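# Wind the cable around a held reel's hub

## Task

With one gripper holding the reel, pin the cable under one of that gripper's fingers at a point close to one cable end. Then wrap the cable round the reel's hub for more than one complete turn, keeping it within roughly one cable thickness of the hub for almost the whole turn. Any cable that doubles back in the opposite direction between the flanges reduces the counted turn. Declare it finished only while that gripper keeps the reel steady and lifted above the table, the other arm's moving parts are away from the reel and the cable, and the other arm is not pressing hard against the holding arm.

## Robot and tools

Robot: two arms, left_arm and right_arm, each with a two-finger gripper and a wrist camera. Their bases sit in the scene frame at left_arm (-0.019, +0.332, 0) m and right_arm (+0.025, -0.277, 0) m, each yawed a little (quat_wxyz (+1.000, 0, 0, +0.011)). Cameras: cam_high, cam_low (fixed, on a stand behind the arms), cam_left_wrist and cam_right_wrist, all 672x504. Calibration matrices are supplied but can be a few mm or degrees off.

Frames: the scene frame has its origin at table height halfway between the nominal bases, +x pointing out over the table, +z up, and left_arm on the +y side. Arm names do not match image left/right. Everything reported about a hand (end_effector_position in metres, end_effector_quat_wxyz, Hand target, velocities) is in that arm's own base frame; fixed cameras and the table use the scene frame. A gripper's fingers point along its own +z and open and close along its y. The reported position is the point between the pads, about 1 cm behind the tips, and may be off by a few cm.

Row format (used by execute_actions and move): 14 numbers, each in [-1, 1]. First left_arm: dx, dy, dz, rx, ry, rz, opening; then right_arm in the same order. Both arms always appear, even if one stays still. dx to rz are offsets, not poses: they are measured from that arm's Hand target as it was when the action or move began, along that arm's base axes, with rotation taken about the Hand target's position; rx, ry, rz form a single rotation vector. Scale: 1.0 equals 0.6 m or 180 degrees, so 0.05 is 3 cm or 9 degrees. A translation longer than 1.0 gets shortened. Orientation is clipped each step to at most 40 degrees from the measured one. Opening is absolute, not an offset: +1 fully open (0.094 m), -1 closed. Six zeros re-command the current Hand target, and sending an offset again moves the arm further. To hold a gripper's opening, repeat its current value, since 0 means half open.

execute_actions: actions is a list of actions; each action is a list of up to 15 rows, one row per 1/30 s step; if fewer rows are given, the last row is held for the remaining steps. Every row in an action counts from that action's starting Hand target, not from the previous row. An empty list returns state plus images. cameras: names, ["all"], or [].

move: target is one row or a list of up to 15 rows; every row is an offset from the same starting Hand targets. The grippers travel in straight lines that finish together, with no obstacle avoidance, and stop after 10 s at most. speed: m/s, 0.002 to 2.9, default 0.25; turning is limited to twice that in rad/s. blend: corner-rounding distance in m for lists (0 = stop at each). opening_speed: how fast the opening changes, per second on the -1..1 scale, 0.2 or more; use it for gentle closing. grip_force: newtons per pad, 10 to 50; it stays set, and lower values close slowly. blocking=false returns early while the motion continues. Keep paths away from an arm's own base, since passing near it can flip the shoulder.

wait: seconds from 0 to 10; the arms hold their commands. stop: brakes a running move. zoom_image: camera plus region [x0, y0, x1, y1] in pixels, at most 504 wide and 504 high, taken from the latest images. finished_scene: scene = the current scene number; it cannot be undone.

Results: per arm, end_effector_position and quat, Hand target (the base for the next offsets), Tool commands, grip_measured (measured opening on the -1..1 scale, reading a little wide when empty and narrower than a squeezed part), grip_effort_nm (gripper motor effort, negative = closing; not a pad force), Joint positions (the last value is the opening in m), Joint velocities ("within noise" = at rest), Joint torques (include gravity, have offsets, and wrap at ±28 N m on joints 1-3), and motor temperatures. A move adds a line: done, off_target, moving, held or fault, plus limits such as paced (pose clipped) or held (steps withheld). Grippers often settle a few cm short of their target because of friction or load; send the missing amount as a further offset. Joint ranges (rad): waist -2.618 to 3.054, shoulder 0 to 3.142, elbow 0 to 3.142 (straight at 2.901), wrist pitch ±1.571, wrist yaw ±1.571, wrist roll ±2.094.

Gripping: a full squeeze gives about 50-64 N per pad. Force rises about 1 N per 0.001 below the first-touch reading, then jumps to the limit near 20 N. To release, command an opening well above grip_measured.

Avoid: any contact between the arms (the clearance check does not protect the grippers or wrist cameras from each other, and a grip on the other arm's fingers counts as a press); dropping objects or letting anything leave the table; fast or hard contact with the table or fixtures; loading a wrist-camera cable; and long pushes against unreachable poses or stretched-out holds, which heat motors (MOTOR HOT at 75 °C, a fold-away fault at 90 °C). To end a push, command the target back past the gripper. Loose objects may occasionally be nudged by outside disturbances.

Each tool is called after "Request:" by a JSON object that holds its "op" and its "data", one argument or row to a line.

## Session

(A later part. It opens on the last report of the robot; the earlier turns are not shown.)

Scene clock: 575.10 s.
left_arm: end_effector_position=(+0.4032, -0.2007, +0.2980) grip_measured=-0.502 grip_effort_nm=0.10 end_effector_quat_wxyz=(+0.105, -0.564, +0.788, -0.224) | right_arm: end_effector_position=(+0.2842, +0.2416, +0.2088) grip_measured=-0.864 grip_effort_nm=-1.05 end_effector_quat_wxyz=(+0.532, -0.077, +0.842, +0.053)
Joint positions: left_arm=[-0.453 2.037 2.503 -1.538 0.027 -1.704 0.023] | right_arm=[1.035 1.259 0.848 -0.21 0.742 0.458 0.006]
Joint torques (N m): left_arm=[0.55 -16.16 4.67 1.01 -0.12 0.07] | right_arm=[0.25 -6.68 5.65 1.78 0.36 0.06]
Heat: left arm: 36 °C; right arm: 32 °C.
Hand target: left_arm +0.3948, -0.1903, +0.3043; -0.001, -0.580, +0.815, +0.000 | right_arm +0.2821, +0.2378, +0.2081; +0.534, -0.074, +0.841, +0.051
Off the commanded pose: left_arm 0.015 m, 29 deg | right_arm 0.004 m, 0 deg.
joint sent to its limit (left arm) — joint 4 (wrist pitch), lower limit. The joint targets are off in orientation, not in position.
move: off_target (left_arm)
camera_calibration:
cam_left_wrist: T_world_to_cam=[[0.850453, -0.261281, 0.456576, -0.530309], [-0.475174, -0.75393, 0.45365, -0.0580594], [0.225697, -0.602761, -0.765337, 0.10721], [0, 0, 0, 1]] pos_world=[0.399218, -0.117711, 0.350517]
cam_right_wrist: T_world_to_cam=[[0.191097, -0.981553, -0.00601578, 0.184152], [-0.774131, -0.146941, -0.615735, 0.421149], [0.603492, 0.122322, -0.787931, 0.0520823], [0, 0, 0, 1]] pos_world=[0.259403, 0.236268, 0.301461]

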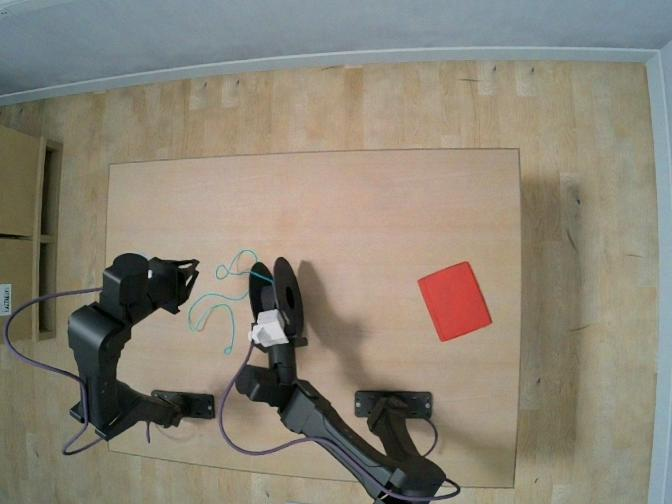

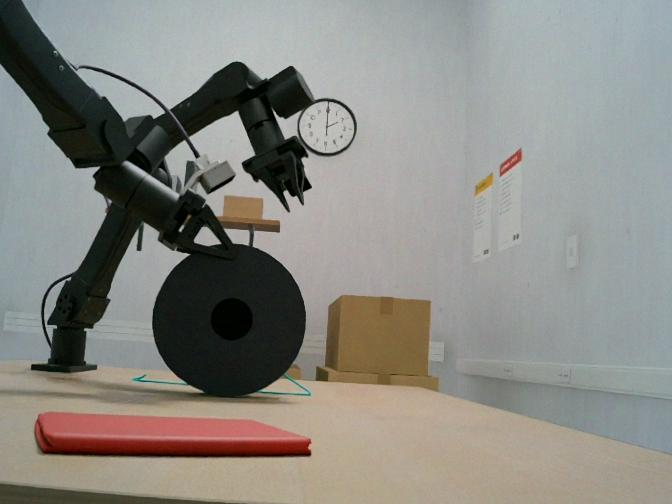

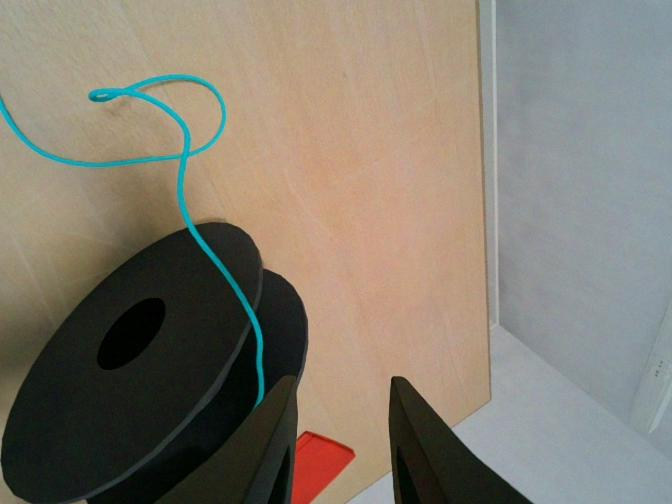

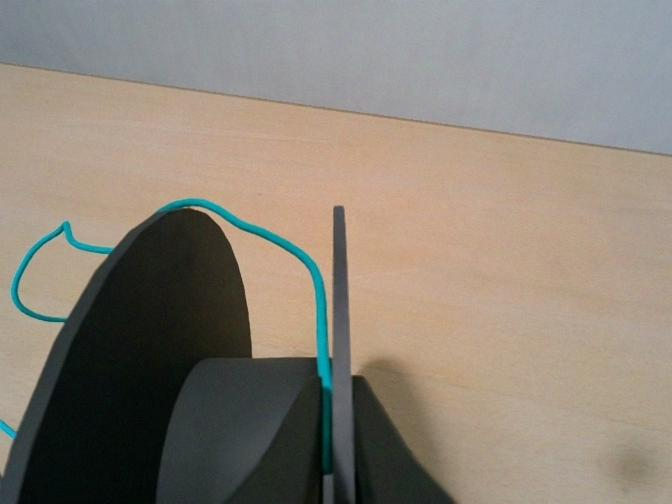

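Request:
{"op": "move", "data": {
  "target": [
    [0,0.1,0,0,0,0,-0.5,0,0,0.12,0,0,0,-1],
    [0,0.1,0,0,0,0,-0.5,-0.028,0.04,0.295,0.035,-0.2195,0,-1]
  ],
  "speed": 0.12,
  "blend": [0.03,0],
  "cameras": ["all"]
}}

Request:
{"op": "zoom_image", "data": {
  "camera": "cam_right_wrist",
  "region": [200, 330, 480, 504]
}}

Scene clock: 582.17 s.
left_arm: end_effector_position=(+0.4046, -0.1401, +0.2984) grip_measured=-0.502 grip_effort_nm=0.10 end_effector_quat_wxyz=(+0.125, -0.566, +0.791, -0.197) | right_arm: end_effector_position=(+0.2695, +0.2594, +0.3775) grip_measured=-0.864 grip_effort_nm=-1.05 end_effector_quat_wxyz=(+0.780, -0.067, +0.621, +0.044)
Joint positions: left_arm=[-0.324 1.953 2.39 -1.539 0.027 -1.572 0.023] | right_arm=[1.173 1.262 0.783 0.879 0.97 -0.387 0.006]
Joint torques (N m): left_arm=[0.68 -15.36 4.72 0.97 -0.13 0.08] | right_arm=[0.58 -4.93 6.23 2.3 -0.4 0.04]
Heat: left arm: 35 °C; right arm: 32 °C.
Hand target: left_arm +0.3948, -0.1303, +0.3044; +0.000, -0.580, +0.815, +0.000 | right_arm +0.2653, +0.2618, +0.3851; +0.790, -0.058, +0.607, +0.068
Off the commanded pose: left_arm 0.015 m, 27 deg | right_arm 0.009 m, 4 deg.
joint sent to its limit (left arm) — joint 4 (wrist pitch), lower limit. The joint targets are off in orientation, not in position.
move: off_target (left_arm, right_arm)
camera_calibration:
cam_left_wrist: T_world_to_cam=[[0.854099, -0.27996, 0.438334, -0.514451], [-0.465107, -0.788321, 0.402772, -0.00553477], [0.232788, -0.547879, -0.803516, 0.159841], [0, 0, 0, 1]] pos_world=[0.399609, -0.0608151, 0.356165]
cam_right_wrist: T_world_to_cam=[[0.15681, -0.986117, 0.0546239, 0.192985], [-0.229071, -0.0901147, -0.969229, 0.488026], [0.960696, 0.139472, -0.240022, -0.11577], [0, 0, 0, 1]] pos_world=[0.192751, 0.250431, 0.43468]

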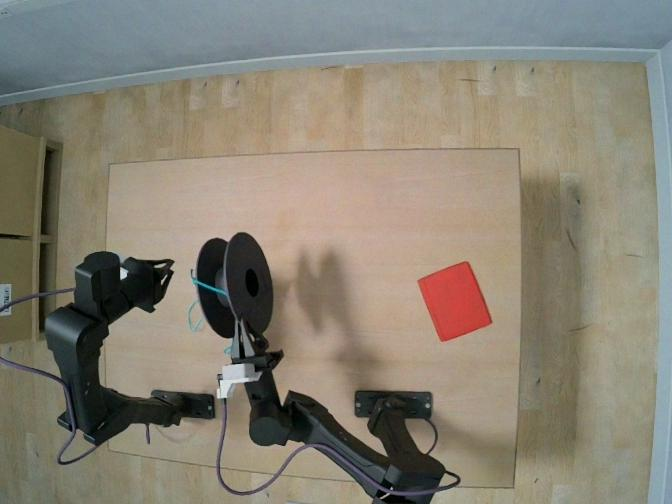

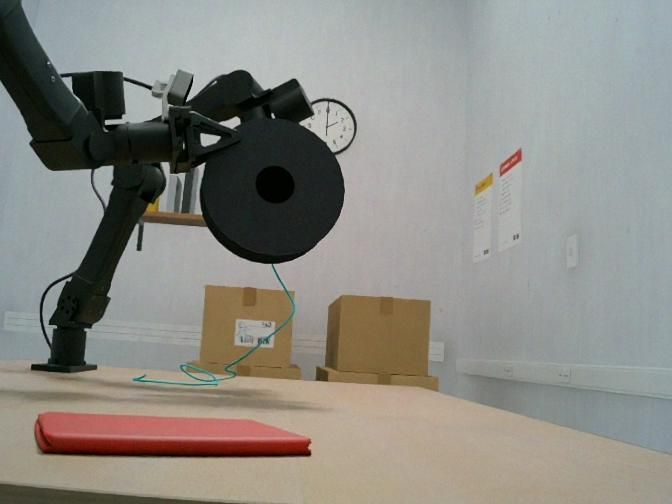

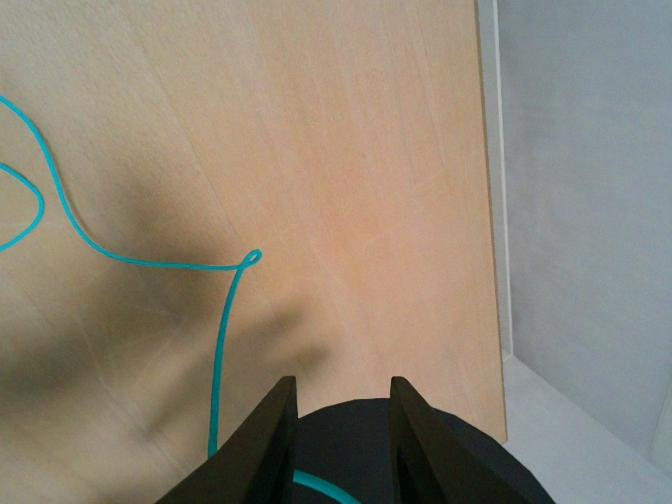

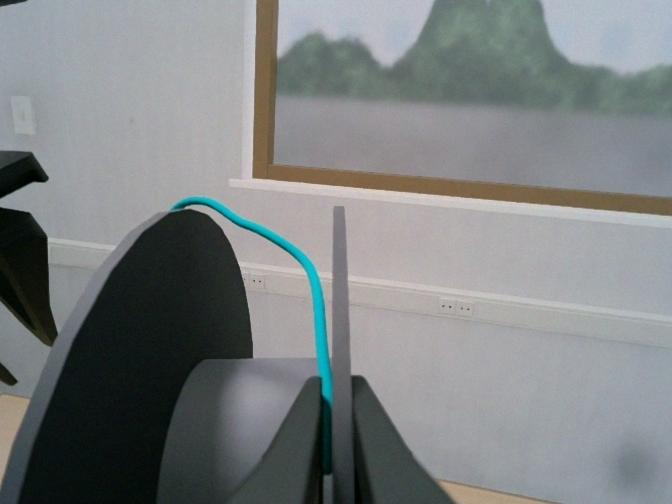

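Scaled by 1.800 from the camera's 672x504 image, which has a finer 960x720 frame.

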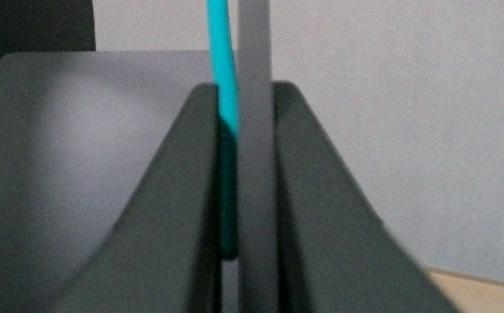

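Request:
{"op": "move", "data": {
  "target": [-0.158,-0.05,-0.09,0,0,-0.583,0.2,0,0,0,0,0,0,-1],
  "speed": 0.2,
  "cameras": ["all"]
}}

Scene clock: 589.40 s.
left_arm: end_effector_position=(+0.3086, -0.1647, +0.2455) grip_measured=+0.198 grip_effort_nm=0.09 end_effector_quat_wxyz=(+0.114, +0.283, +0.952, -0.030) | right_arm: end_effector_position=(+0.2694, +0.2593, +0.3777) grip_measured=-0.864 grip_effort_nm=-1.05 end_effector_quat_wxyz=(+0.780, -0.067, +0.621, +0.044)
Joint positions: left_arm=[-0.486 1.741 1.954 -1.548 0.013 0.09 0.056] | right_arm=[1.173 1.262 0.783 0.88 0.97 -0.388 0.006]
Joint torques (N m): left_arm=[-0.57 -13.18 5.16 0.65 -0.09 0.09] | right_arm=[0.61 -4.92 6.23 2.26 -0.39 0.02]
Heat: left arm: 35 °C; right arm: 33 °C.
Hand target: left_arm +0.3000, -0.1603, +0.2505; +0.000, +0.293, +0.956, +0.000 | right_arm +0.2653, +0.2617, +0.3852; +0.790, -0.058, +0.607, +0.068
Off the commanded pose: left_arm 0.011 m, 14 deg | right_arm 0.009 m, 4 deg.
joint sent to its limit (left arm) — joint 4 (wrist pitch), lower limit. The joint targets are off in orientation, not in position.
move: off_target (left_arm, right_arm)
camera_calibration:
cam_left_wrist: T_world_to_cam=[[-0.537739, -0.842821, -0.022136, 0.0337333], [-0.828776, 0.523593, 0.197438, 0.330459], [-0.154814, 0.124516, -0.980066, 0.399943], [0, 0, 0, 1]] pos_world=[0.353933, -0.194394, 0.327472]
cam_right_wrist: T_world_to_cam=[[0.156633, -0.986171, 0.0541609, 0.193123], [-0.228356, -0.0895125, -0.969454, 0.488021], [0.960895, 0.139481, -0.239219, -0.116098], [0, 0, 0, 1]] pos_world=[0.192751, 0.25033, 0.434881]

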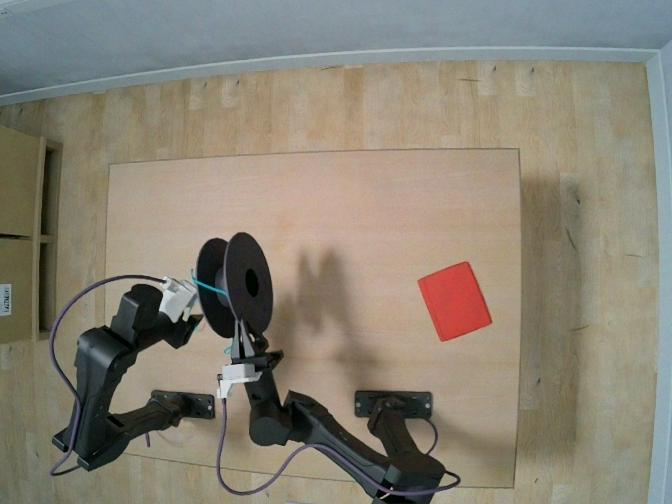

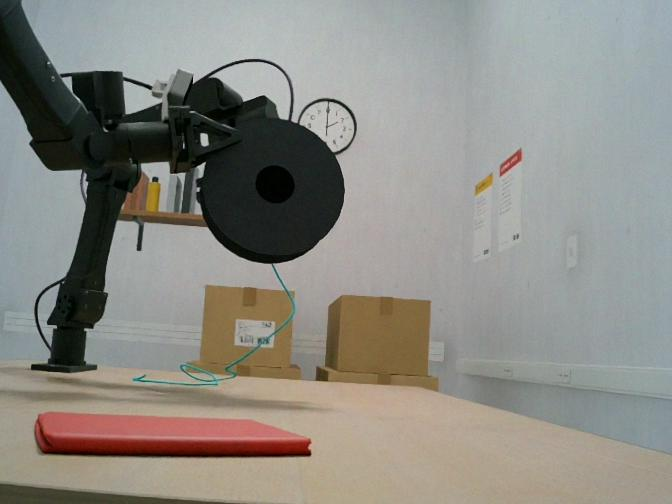

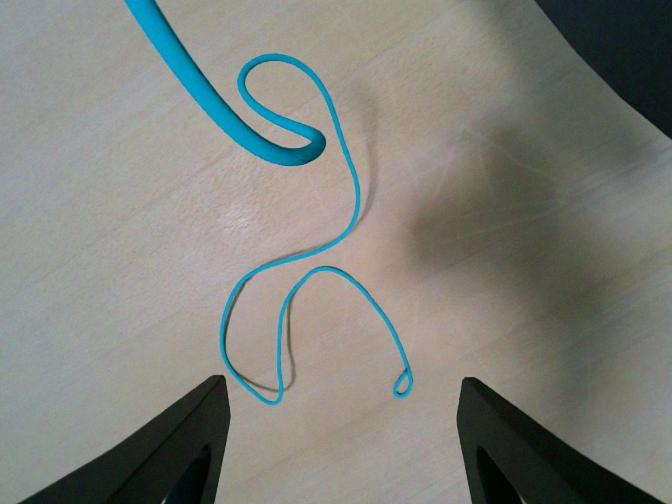

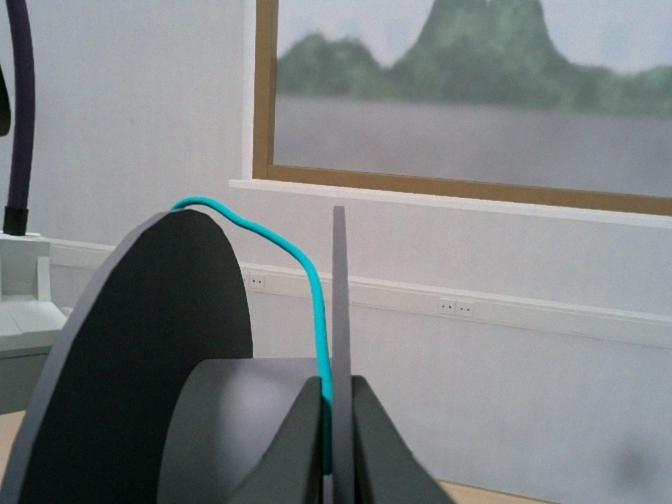

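Request:
{"op": "move", "data": {
  "target": [0.035,-0.045,-0.30,0,0,0,0.2,0,0,0,0,0,0,-1],
  "speed": 0.2,
  "cameras": ["cam_left_wrist","cam_low"]
}}

Scene clock: 591.83 s.
left_arm: end_effector_position=(+0.3222, -0.1872, +0.0791) grip_measured=+0.198 grip_effort_nm=0.10 end_effector_quat_wxyz=(+0.006, +0.292, +0.956, -0.007) | right_arm: end_effector_position=(+0.2694, +0.2593, +0.3777) grip_measured=-0.864 grip_effort_nm=-1.05 end_effector_quat_wxyz=(+0.780, -0.067, +0.621, +0.044)
Joint positions: left_arm=[-0.524 1.956 1.582 -1.182 0.01 0.069 0.056] | right_arm=[1.173 1.262 0.783 0.88 0.97 -0.388 0.006]
Joint torques (N m): left_arm=[-0.61 -11.45 6.24 0.4 -0.09 -0.05] | right_arm=[0.57 -4.92 6.26 2.26 -0.41 0.02]
Heat: left arm: 35 °C; right arm: 33 °C.
Hand target: left_arm +0.3210, -0.1873, +0.0705; +0.000, +0.293, +0.956, +0.000 | right_arm +0.2653, +0.2617, +0.3852; +0.790, -0.058, +0.607, +0.068
Off the commanded pose: left_arm 0.009 m, 1 deg | right_arm 0.009 m, 4 deg.
move: off_target (right_arm)
camera_calibration:
cam_left_wrist: T_world_to_cam=[[-0.554303, -0.832287, -0.00684475, 0.024452], [-0.761989, 0.504141, 0.406467, 0.344651], [-0.334847, 0.230521, -0.91364, 0.314375], [0, 0, 0, 1]] pos_world=[0.381441, -0.225872, 0.147303]
Images, in order (width x height): cam_low 672x504, cam_left_wrist 672x504.

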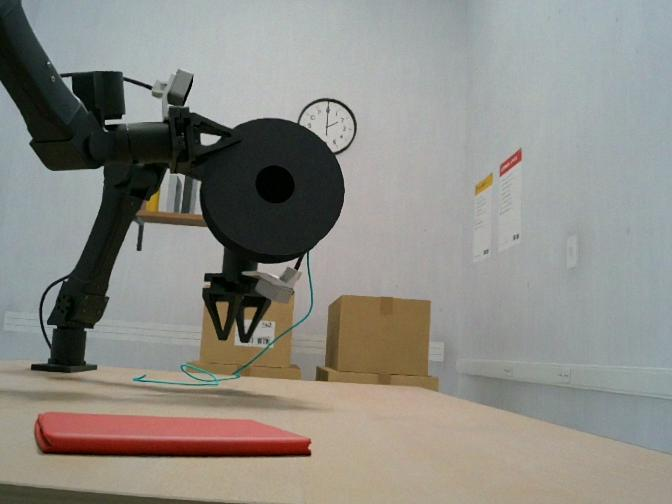

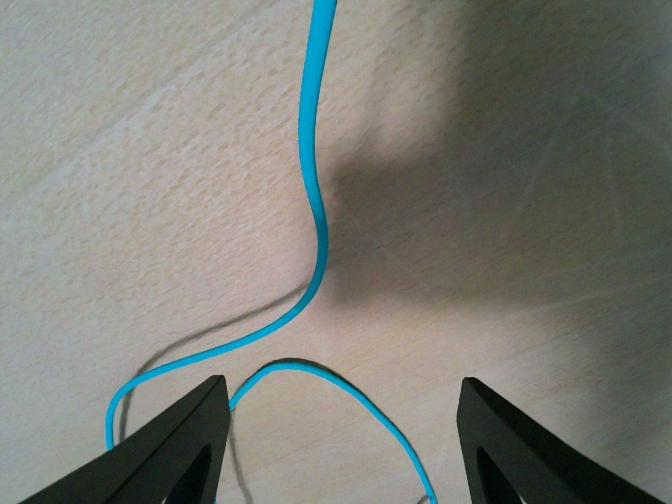

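Request:
{"op": "wait", "data": {
  "seconds": 0,
  "cameras": ["all"]
}}

Scene clock: 593.03 s.
left_arm: end_effector_position=(+0.3223, -0.1873, +0.0791) grip_measured=+0.198 grip_effort_nm=0.10 end_effector_quat_wxyz=(+0.006, +0.292, +0.956, -0.007) | right_arm: end_effector_position=(+0.2694, +0.2593, +0.3777) grip_measured=-0.864 grip_effort_nm=-1.05 end_effector_quat_wxyz=(+0.780, -0.067, +0.621, +0.044)
Joint positions: left_arm=[-0.524 1.956 1.582 -1.181 0.01 0.069 0.056] | right_arm=[1.173 1.262 0.783 0.88 0.97 -0.388 0.006]
Joint torques (N m): left_arm=[-0.61 -11.49 6.23 0.43 -0.09 -0.07] | right_arm=[0.62 -5 6.24 2.26 -0.4 0.03]
Heat: left arm: 35 °C; right arm: 34 °C.
Hand target: left_arm +0.3210, -0.1873, +0.0705; +0.000, +0.293, +0.956, +0.000 | right_arm +0.2653, +0.2617, +0.3852; +0.790, -0.058, +0.607, +0.068
Tool commands: left_gripper/opening=+0.2 right_gripper/opening=-1.0
Off the commanded pose: left_arm 0.009 m, 1 deg | right_arm 0.009 m, 4 deg.
camera_calibration:
cam_left_wrist: T_world_to_cam=[[-0.554258, -0.832316, -0.00686672, 0.0244325], [-0.762144, 0.504179, 0.406128, 0.344728], [-0.334565, 0.230333, -0.91379, 0.314338], [0, 0, 0, 1]] pos_world=[0.381441, -0.225871, 0.147404]
cam_right_wrist: T_world_to_cam=[[0.156476, -0.986159, 0.054818, 0.192881], [-0.228292, -0.0901107, -0.969414, 0.488118], [0.960936, 0.139175, -0.239232, -0.115927], [0, 0, 0, 1]] pos_world=[0.192651, 0.25033, 0.434881]

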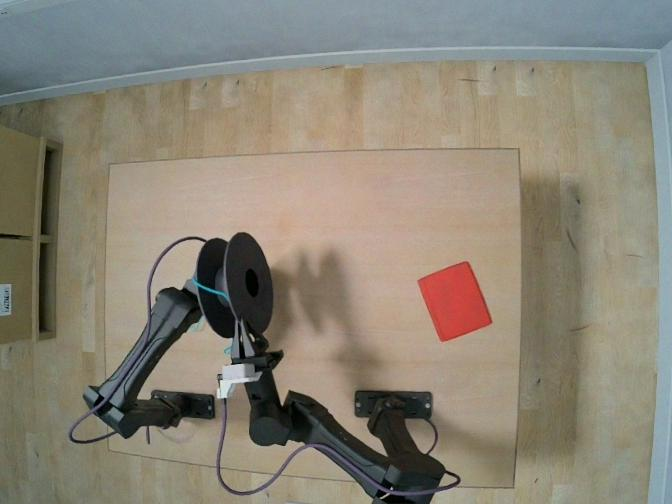

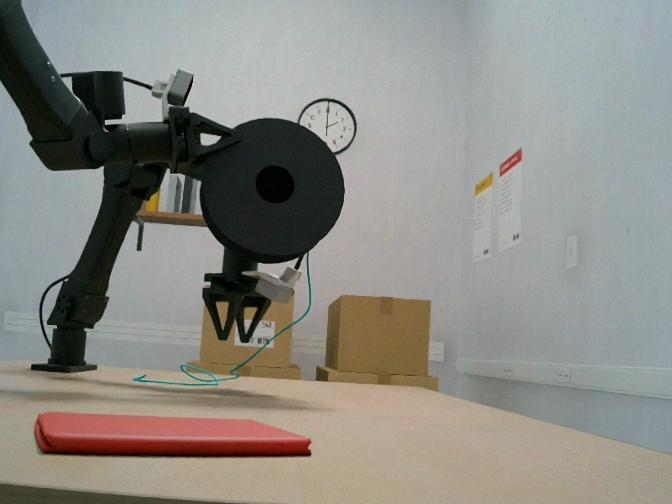

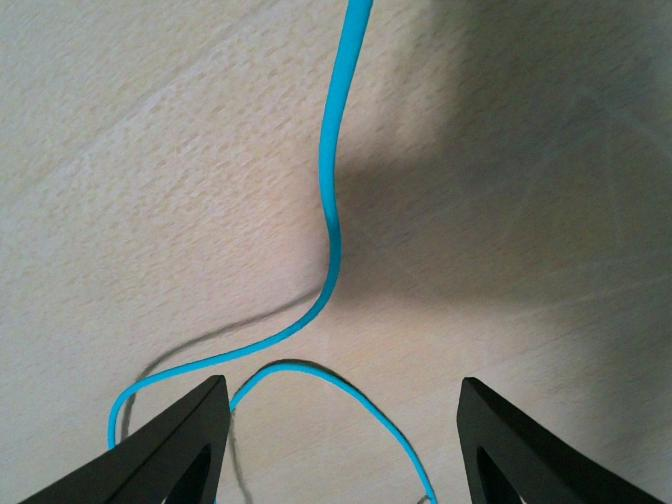

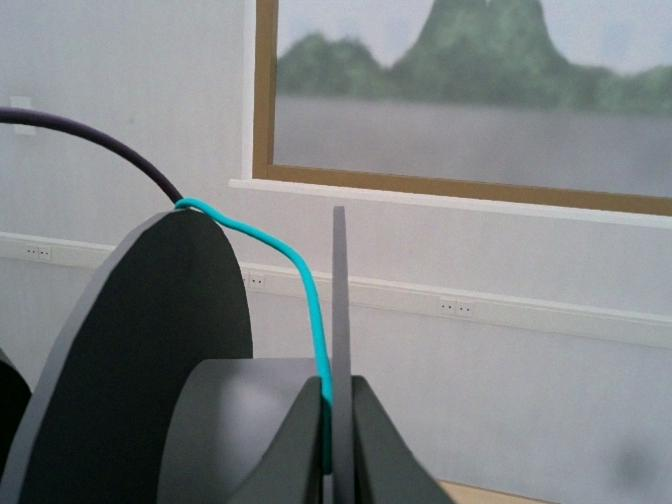

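Request:
{"op": "move", "data": {
  "target": [0.0,0,-0.112,0,0,0,0.2,0,0,0,0,0,0,-1],
  "speed": 0.15,
  "cameras": ["cam_left_wrist","cam_low"]
}}

Request:
{"op": "zoom_image", "data": {
  "camera": "cam_low",
  "region": [180, 240, 340, 400]
}}

Scene clock: 595.63 s.
left_arm: end_effector_position=(+0.3244, -0.1884, +0.0140) grip_measured=+0.198 grip_effort_nm=0.10 end_effector_quat_wxyz=(+0.009, +0.292, +0.956, -0.007) | right_arm: end_effector_position=(+0.2694, +0.2593, +0.3777) grip_measured=-0.864 grip_effort_nm=-1.04 end_effector_quat_wxyz=(+0.780, -0.067, +0.621, +0.044)
Joint positions: left_arm=[-0.524 2.023 1.411 -0.939 0.01 0.069 0.056] | right_arm=[1.173 1.262 0.783 0.88 0.97 -0.388 0.006]
Joint torques (N m): left_arm=[-0.59 -11.51 5.76 0.44 -0.08 -0.09] | right_arm=[0.64 -4.96 6.22 2.25 -0.41 0.05]
Heat: left arm: 35 °C; right arm: 34 °C.
Hand target: left_arm +0.3211, -0.1873, +0.0033; +0.000, +0.293, +0.956, +0.000 | right_arm +0.2653, +0.2617, +0.3852; +0.790, -0.058, +0.607, +0.068
Off the commanded pose: left_arm 0.011 m, 1 deg | right_arm 0.009 m, 4 deg.
move: off_target (left_arm, right_arm)
camera_calibration:
cam_left_wrist: T_world_to_cam=[[-0.553967, -0.832508, -0.00718083, 0.0240226], [-0.763917, 0.504858, 0.401931, 0.374134], [-0.330986, 0.228142, -0.915642, 0.254149], [0, 0, 0, 1]] pos_world=[0.383235, -0.226868, 0.0825058]
Images, in order (width x height): cam_low 672x504, cam_left_wrist 672x504.

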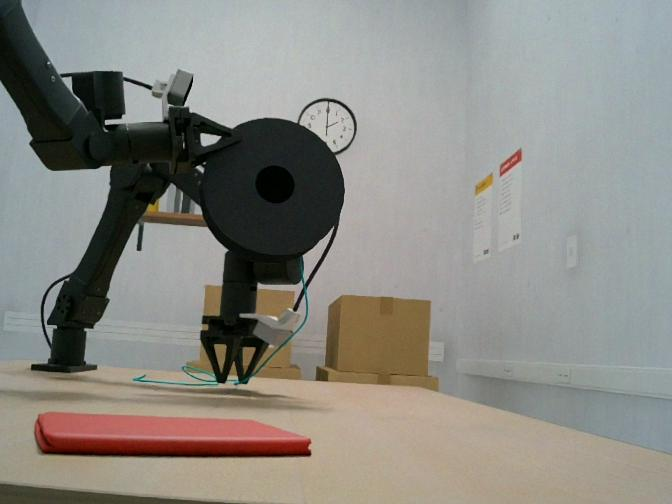

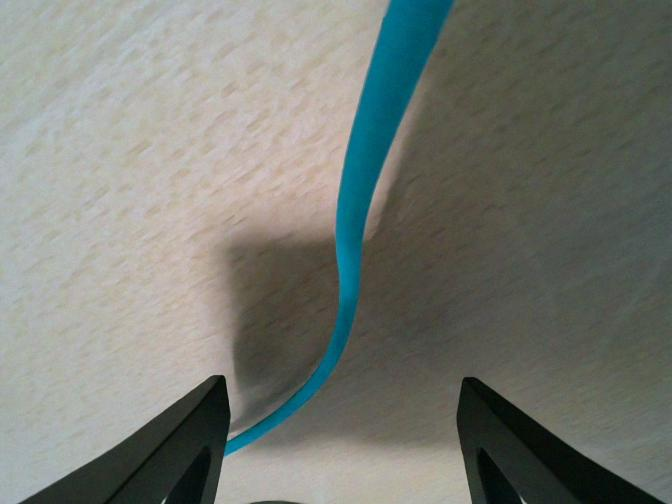

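Scaled by 3.150 from the camera's 672x504 image, which has a finer 960x720 frame.

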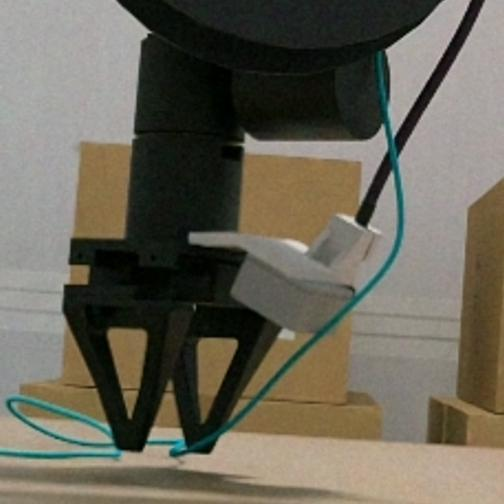

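Request:
{"op": "move", "data": {
  "target": [0.022,-0.015,-0.012,0,0,0,0.2,0,0,0,0,0,0,-1],
  "speed": 0.1
}}

Request:
{"op": "move", "data": {
  "target": [0,0,0,0,0,0,-0.85,0,0,0,0,0,0,-1],
  "opening_speed": 0.8
}}

Request:
{"op": "move", "data": {
  "target": [0,0,0,0,0,0,-1,0,0,0,0,0,0,-1],
  "cameras": ["cam_left_wrist","cam_low"]
}}

Scene clock: 596.87 s.
left_arm: end_effector_position=(+0.3290, -0.1918, +0.0053) grip_measured=+0.198 grip_effort_nm=0.09 end_effector_quat_wxyz=(+0.001, +0.292, +0.957, -0.004) | right_arm: end_effector_position=(+0.2694, +0.2593, +0.3777) grip_measured=-0.864 grip_effort_nm=-1.04 end_effector_quat_wxyz=(+0.780, -0.067, +0.621, +0.044)
Joint positions: left_arm=[-0.527 2.069 1.444 -0.941 0.006 0.064 0.056] | right_arm=[1.173 1.262 0.783 0.88 0.97 -0.388 0.006]
Joint torques (N m): left_arm=[-0.55 -10.13 9.18 0.42 -0.05 -0.07] | right_arm=[0.51 -4.96 6.24 2.26 -0.39 0.05]
Heat: left arm: 35 °C; right arm: 34 °C.
Hand target: left_arm +0.3342, -0.1963, -0.0039; +0.000, +0.293, +0.956, +0.000 | right_arm +0.2653, +0.2617, +0.3852; +0.790, -0.058, +0.607, +0.068
Off the commanded pose: left_arm 0.012 m, 0 deg | right_arm 0.009 m, 4 deg.
move: off_target (left_arm, right_arm)

Scene clock: 598.40 s.
left_arm: end_effector_position=(+0.3298, -0.1902, +0.0047) grip_measured=-0.847 grip_effort_nm=-0.15 end_effector_quat_wxyz=(+0.002, +0.291, +0.957, +0.001) | right_arm: end_effector_position=(+0.2694, +0.2593, +0.3777) grip_measured=-0.864 grip_effort_nm=-1.05 end_effector_quat_wxyz=(+0.780, -0.067, +0.621, +0.044)
Joint positions: left_arm=[-0.527 2.07 1.444 -0.941 -0.003 0.064 0.007] | right_arm=[1.173 1.262 0.783 0.88 0.97 -0.388 0.006]
Joint torques (N m): left_arm=[-0.57 -10.25 9.1 0.41 0.06 -0.07] | right_arm=[0.61 -4.93 6.23 2.25 -0.4 0.05]
Motor temperatures (°C): left_arm=[20 34 35 27 22 21 27] | right_arm=[22 21 29 34 22 23 23]
Heat: left arm: 35 °C; right arm: 34 °C.
Hand target: left_arm +0.3343, -0.1962, -0.0040; +0.000, +0.292, +0.956, +0.000 | right_arm +0.2653, +0.2617, +0.3852; +0.790, -0.058, +0.607, +0.068
Off the commanded pose: left_arm 0.011 m, 0 deg | right_arm 0.009 m, 4 deg.
move: off_target (left_arm, right_arm)

Scene clock: 598.90 s.
left_arm: end_effector_position=(+0.3298, -0.1902, +0.0047) grip_measured=-0.960 grip_effort_nm=-1.05 end_effector_quat_wxyz=(+0.002, +0.291, +0.957, +0.001) | right_arm: end_effector_position=(+0.2694, +0.2593, +0.3777) grip_measured=-0.864 grip_effort_nm=-1.05 end_effector_quat_wxyz=(+0.780, -0.067, +0.621, +0.044)
Joint positions: left_arm=[-0.527 2.07 1.444 -0.941 -0.003 0.064 0.002] | right_arm=[1.173 1.262 0.783 0.88 0.97 -0.388 0.006]
Joint torques (N m): left_arm=[-0.59 -10.24 9.22 0.41 0.04 -0.05] | right_arm=[0.61 -4.94 6.23 2.24 -0.41 0.03]
Heat: left arm: 35 °C; right arm: 34 °C.
Hand target: left_arm +0.3343, -0.1962, -0.0040; +0.000, +0.292, +0.956, +0.000 | right_arm +0.2653, +0.2617, +0.3852; +0.790, -0.058, +0.607, +0.068
Off the commanded pose: left_arm 0.011 m, 0 deg | right_arm 0.009 m, 4 deg.
move: off_target (left_arm, right_arm)
camera_calibration:
cam_left_wrist: T_world_to_cam=[[-0.552636, -0.833205, -0.0190448, 0.0249883], [-0.761467, 0.495503, 0.417906, 0.380264], [-0.338764, 0.245452, -0.908291, 0.253807], [0, 0, 0, 1]] pos_world=[0.389349, -0.229899, 0.0720924]
Images, in order (width x height): cam_low 672x504, cam_left_wrist 672x504.

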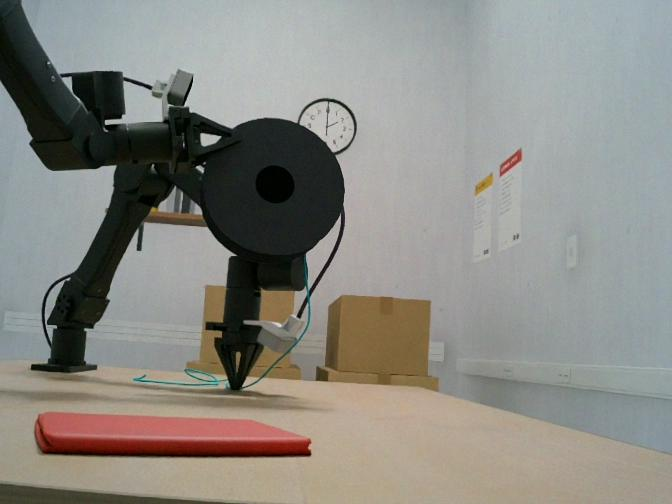

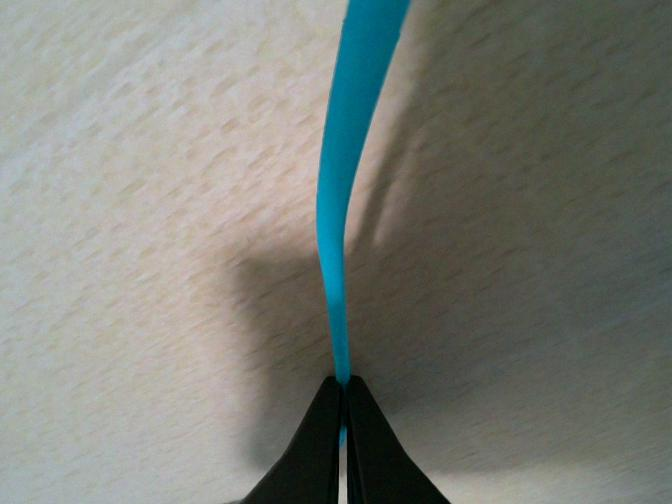

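Request:
{"op": "move", "data": {
  "target": [
    [0.06,0.04,0.1,0,0,0,-1,0,0,0,0,0,0,-1],
    [0.14,0.08,0.2,-0.2168,-0.1361,-0.1037,-1,0,0,0,0,0,0,-1],
    [0.2845,-0.09,0.27,-0.4336,-0.2723,-0.2074,-1,0,0,0,0,0,0,-1]
  ],
  "speed": 0.15,
  "blend": [0.03,0.04,0],
  "cameras": ["all"]
}}

Scene clock: 607.93 s.
left_arm: end_effector_position=(+0.5030, -0.2460, +0.1688) grip_measured=-0.960 grip_effort_nm=-1.05 end_effector_quat_wxyz=(+0.540, +0.461, +0.537, -0.456) | right_arm: end_effector_position=(+0.2694, +0.2592, +0.3780) grip_measured=-0.864 grip_effort_nm=-1.04 end_effector_quat_wxyz=(+0.780, -0.067, +0.620, +0.044)
Joint positions: left_arm=[-0.144 2.323 1.484 0.837 1.267 0.01 0.002] | right_arm=[1.173 1.262 0.783 0.882 0.97 -0.388 0.006]
Joint torques (N m): left_arm=[-0.5 -13.55 9.48 1.56 0.14 -0.02] | right_arm=[0.65 -4.92 6.22 2.23 -0.4 0.06]
Heat: left arm: 35 °C; right arm: 34 °C.
Hand target: left_arm +0.5049, -0.2503, +0.1581; +0.535, +0.463, +0.535, -0.462 | right_arm +0.2653, +0.2618, +0.3851; +0.790, -0.058, +0.607, +0.068
Off the commanded pose: left_arm 0.012 m, 1 deg | right_arm 0.009 m, 3 deg.
move: off_target (left_arm, right_arm)
camera_calibration:
cam_left_wrist: T_world_to_cam=[[-0.984655, -0.174505, -0.00156964, 0.453745], [-0.0721191, 0.415095, -0.906915, 0.328375], [0.158912, -0.892885, -0.42131, -0.137374], [0, 0, 0, 1]] pos_world=[0.492294, -0.179785, 0.240643]
cam_right_wrist: T_world_to_cam=[[0.156451, -0.98623, 0.0535979, 0.193329], [-0.227675, -0.0888157, -0.969678, 0.487878], [0.961086, 0.139504, -0.238435, -0.116346], [0, 0, 0, 1]] pos_world=[0.19265, 0.250229, 0.434982]

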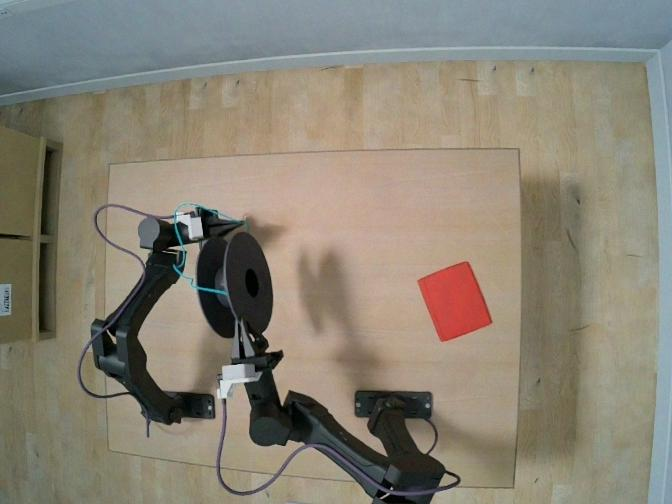

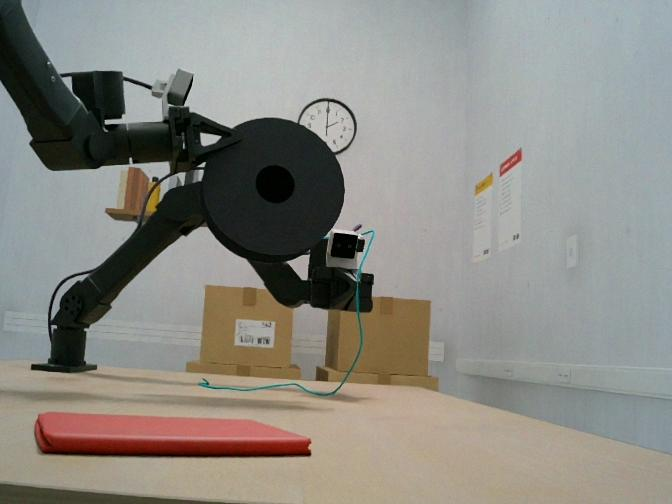

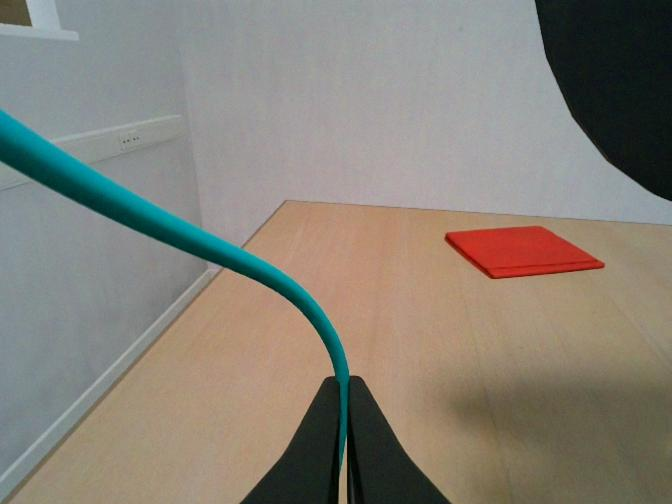

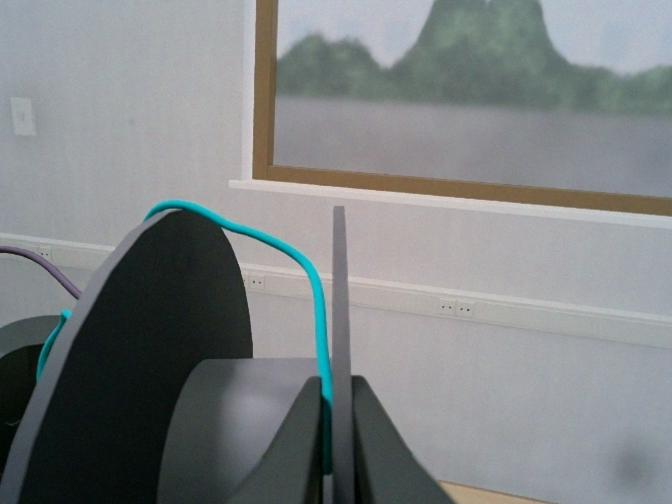

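Request:
{"op": "zoom_image", "data": {
  "camera": "cam_low",
  "region": [290, 190, 420, 320]
}}

Request:
{"op": "zoom_image", "data": {
  "camera": "cam_high",
  "region": [130, 180, 290, 340]
}}

Scaled by 3.877 from the camera's 672x504 image, which has a finer 960x720 frame.

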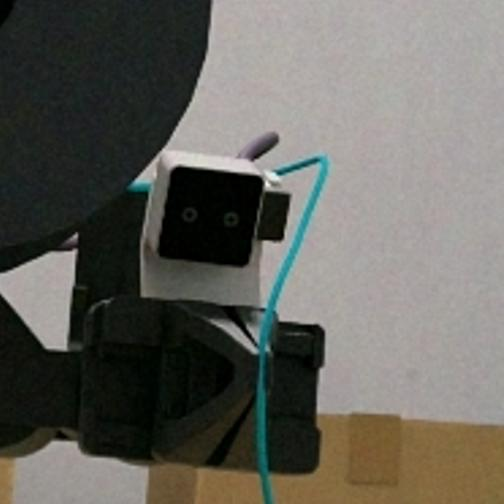

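Scaled by 3.150 from the camera's 672x504 image, which has a finer 960x720 frame.

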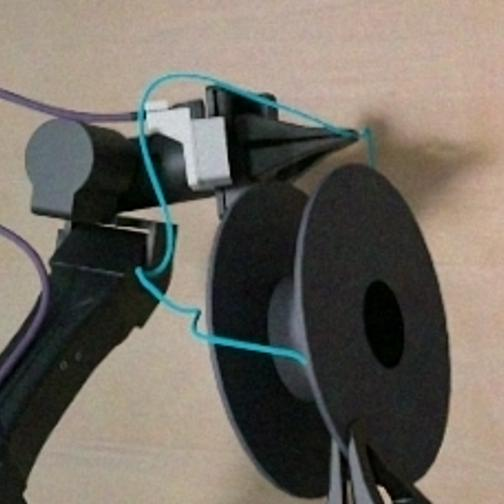

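Request:
{"op": "move", "data": {
  "target": [
    [0,0,-0.1,0,0,0,-1,0,0,0,0,0,0,-1],
    [-0.03,0.2,-0.12,0,0,0,-1,0,0,0,0,0,0,-1]
  ],
  "speed": 0.1,
  "blend": [0.02,0],
  "cameras": ["all"]
}}

Request:
{"op": "zoom_image", "data": {
  "camera": "cam_high",
  "region": [90, 180, 290, 340]
}}

Scene clock: 612.70 s.
left_arm: end_effector_position=(+0.4930, -0.1290, +0.1018) grip_measured=-0.960 grip_effort_nm=-1.05 end_effector_quat_wxyz=(+0.544, +0.467, +0.530, -0.452) | right_arm: end_effector_position=(+0.2694, +0.2592, +0.3780) grip_measured=-0.864 grip_effort_nm=-1.05 end_effector_quat_wxyz=(+0.780, -0.067, +0.620, +0.044)
Joint positions: left_arm=[0.103 2.461 1.402 1.079 1.519 0.009 0.002] | right_arm=[1.173 1.262 0.783 0.882 0.97 -0.388 0.006]
Joint torques (N m): left_arm=[-0.09 -14.72 4.63 1.32 0.11 0.09] | right_arm=[0.58 -4.96 6.24 2.24 -0.39 0.04]
Heat: left arm: 35 °C; right arm: 34 °C.
Hand target: left_arm +0.4869, -0.1302, +0.0860; +0.535, +0.463, +0.535, -0.462 | right_arm +0.2653, +0.2618, +0.3851; +0.790, -0.058, +0.607, +0.068
Off the commanded pose: left_arm 0.017 m, 2 deg | right_arm 0.009 m, 3 deg.
move: off_target (left_arm, right_arm)
camera_calibration:
cam_left_wrist: T_world_to_cam=[[-0.985244, -0.169685, -0.0223876, 0.467204], [-0.0511783, 0.416892, -0.907514, 0.20823], [0.163325, -0.892977, -0.419425, -0.0619851], [0, 0, 0, 1]] pos_world=[0.481091, -0.0628833, 0.173433]
cam_right_wrist: T_world_to_cam=[[0.156451, -0.98623, 0.0535979, 0.193329], [-0.227675, -0.0888157, -0.969678, 0.487878], [0.961086, 0.139504, -0.238435, -0.116346], [0, 0, 0, 1]] pos_world=[0.19265, 0.250229, 0.434982]

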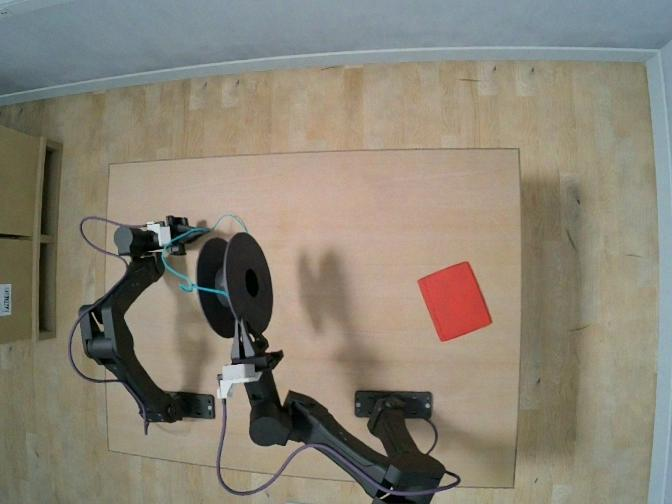

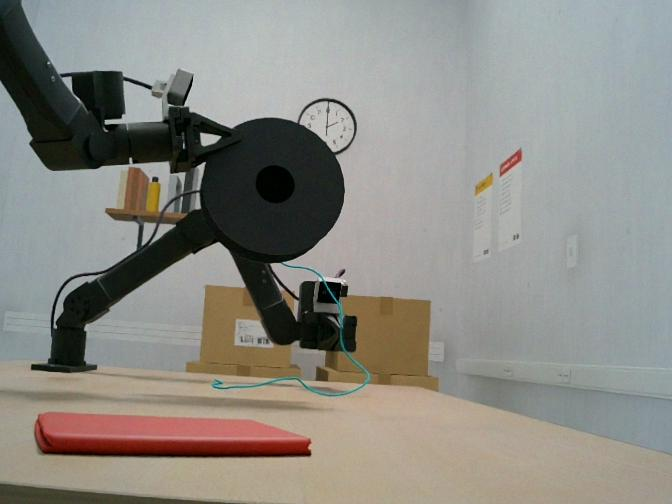

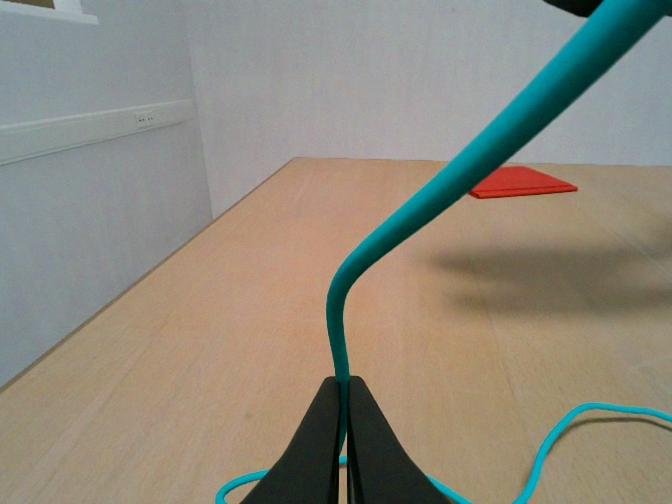

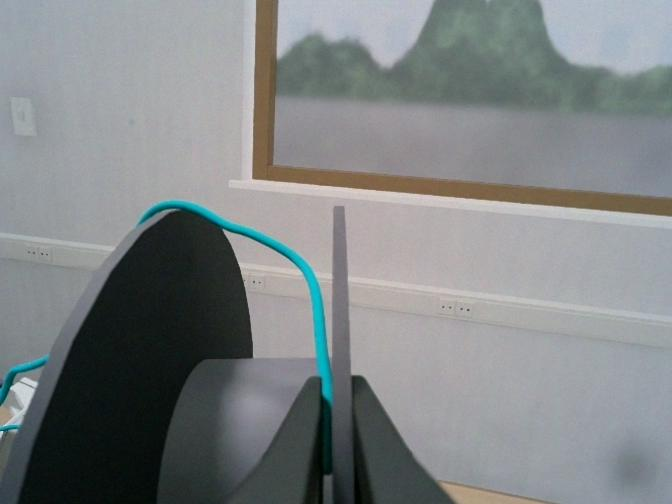

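Scaled by 2.520 from the camera's 672x504 image, which has a finer 960x720 frame.

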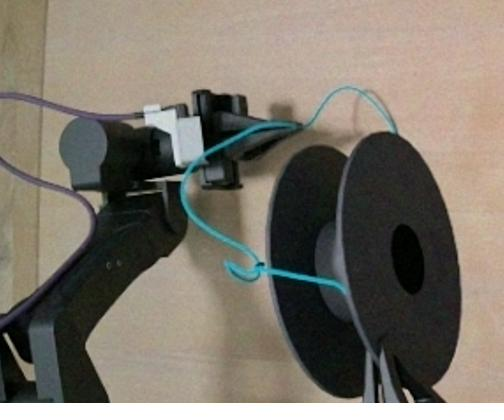

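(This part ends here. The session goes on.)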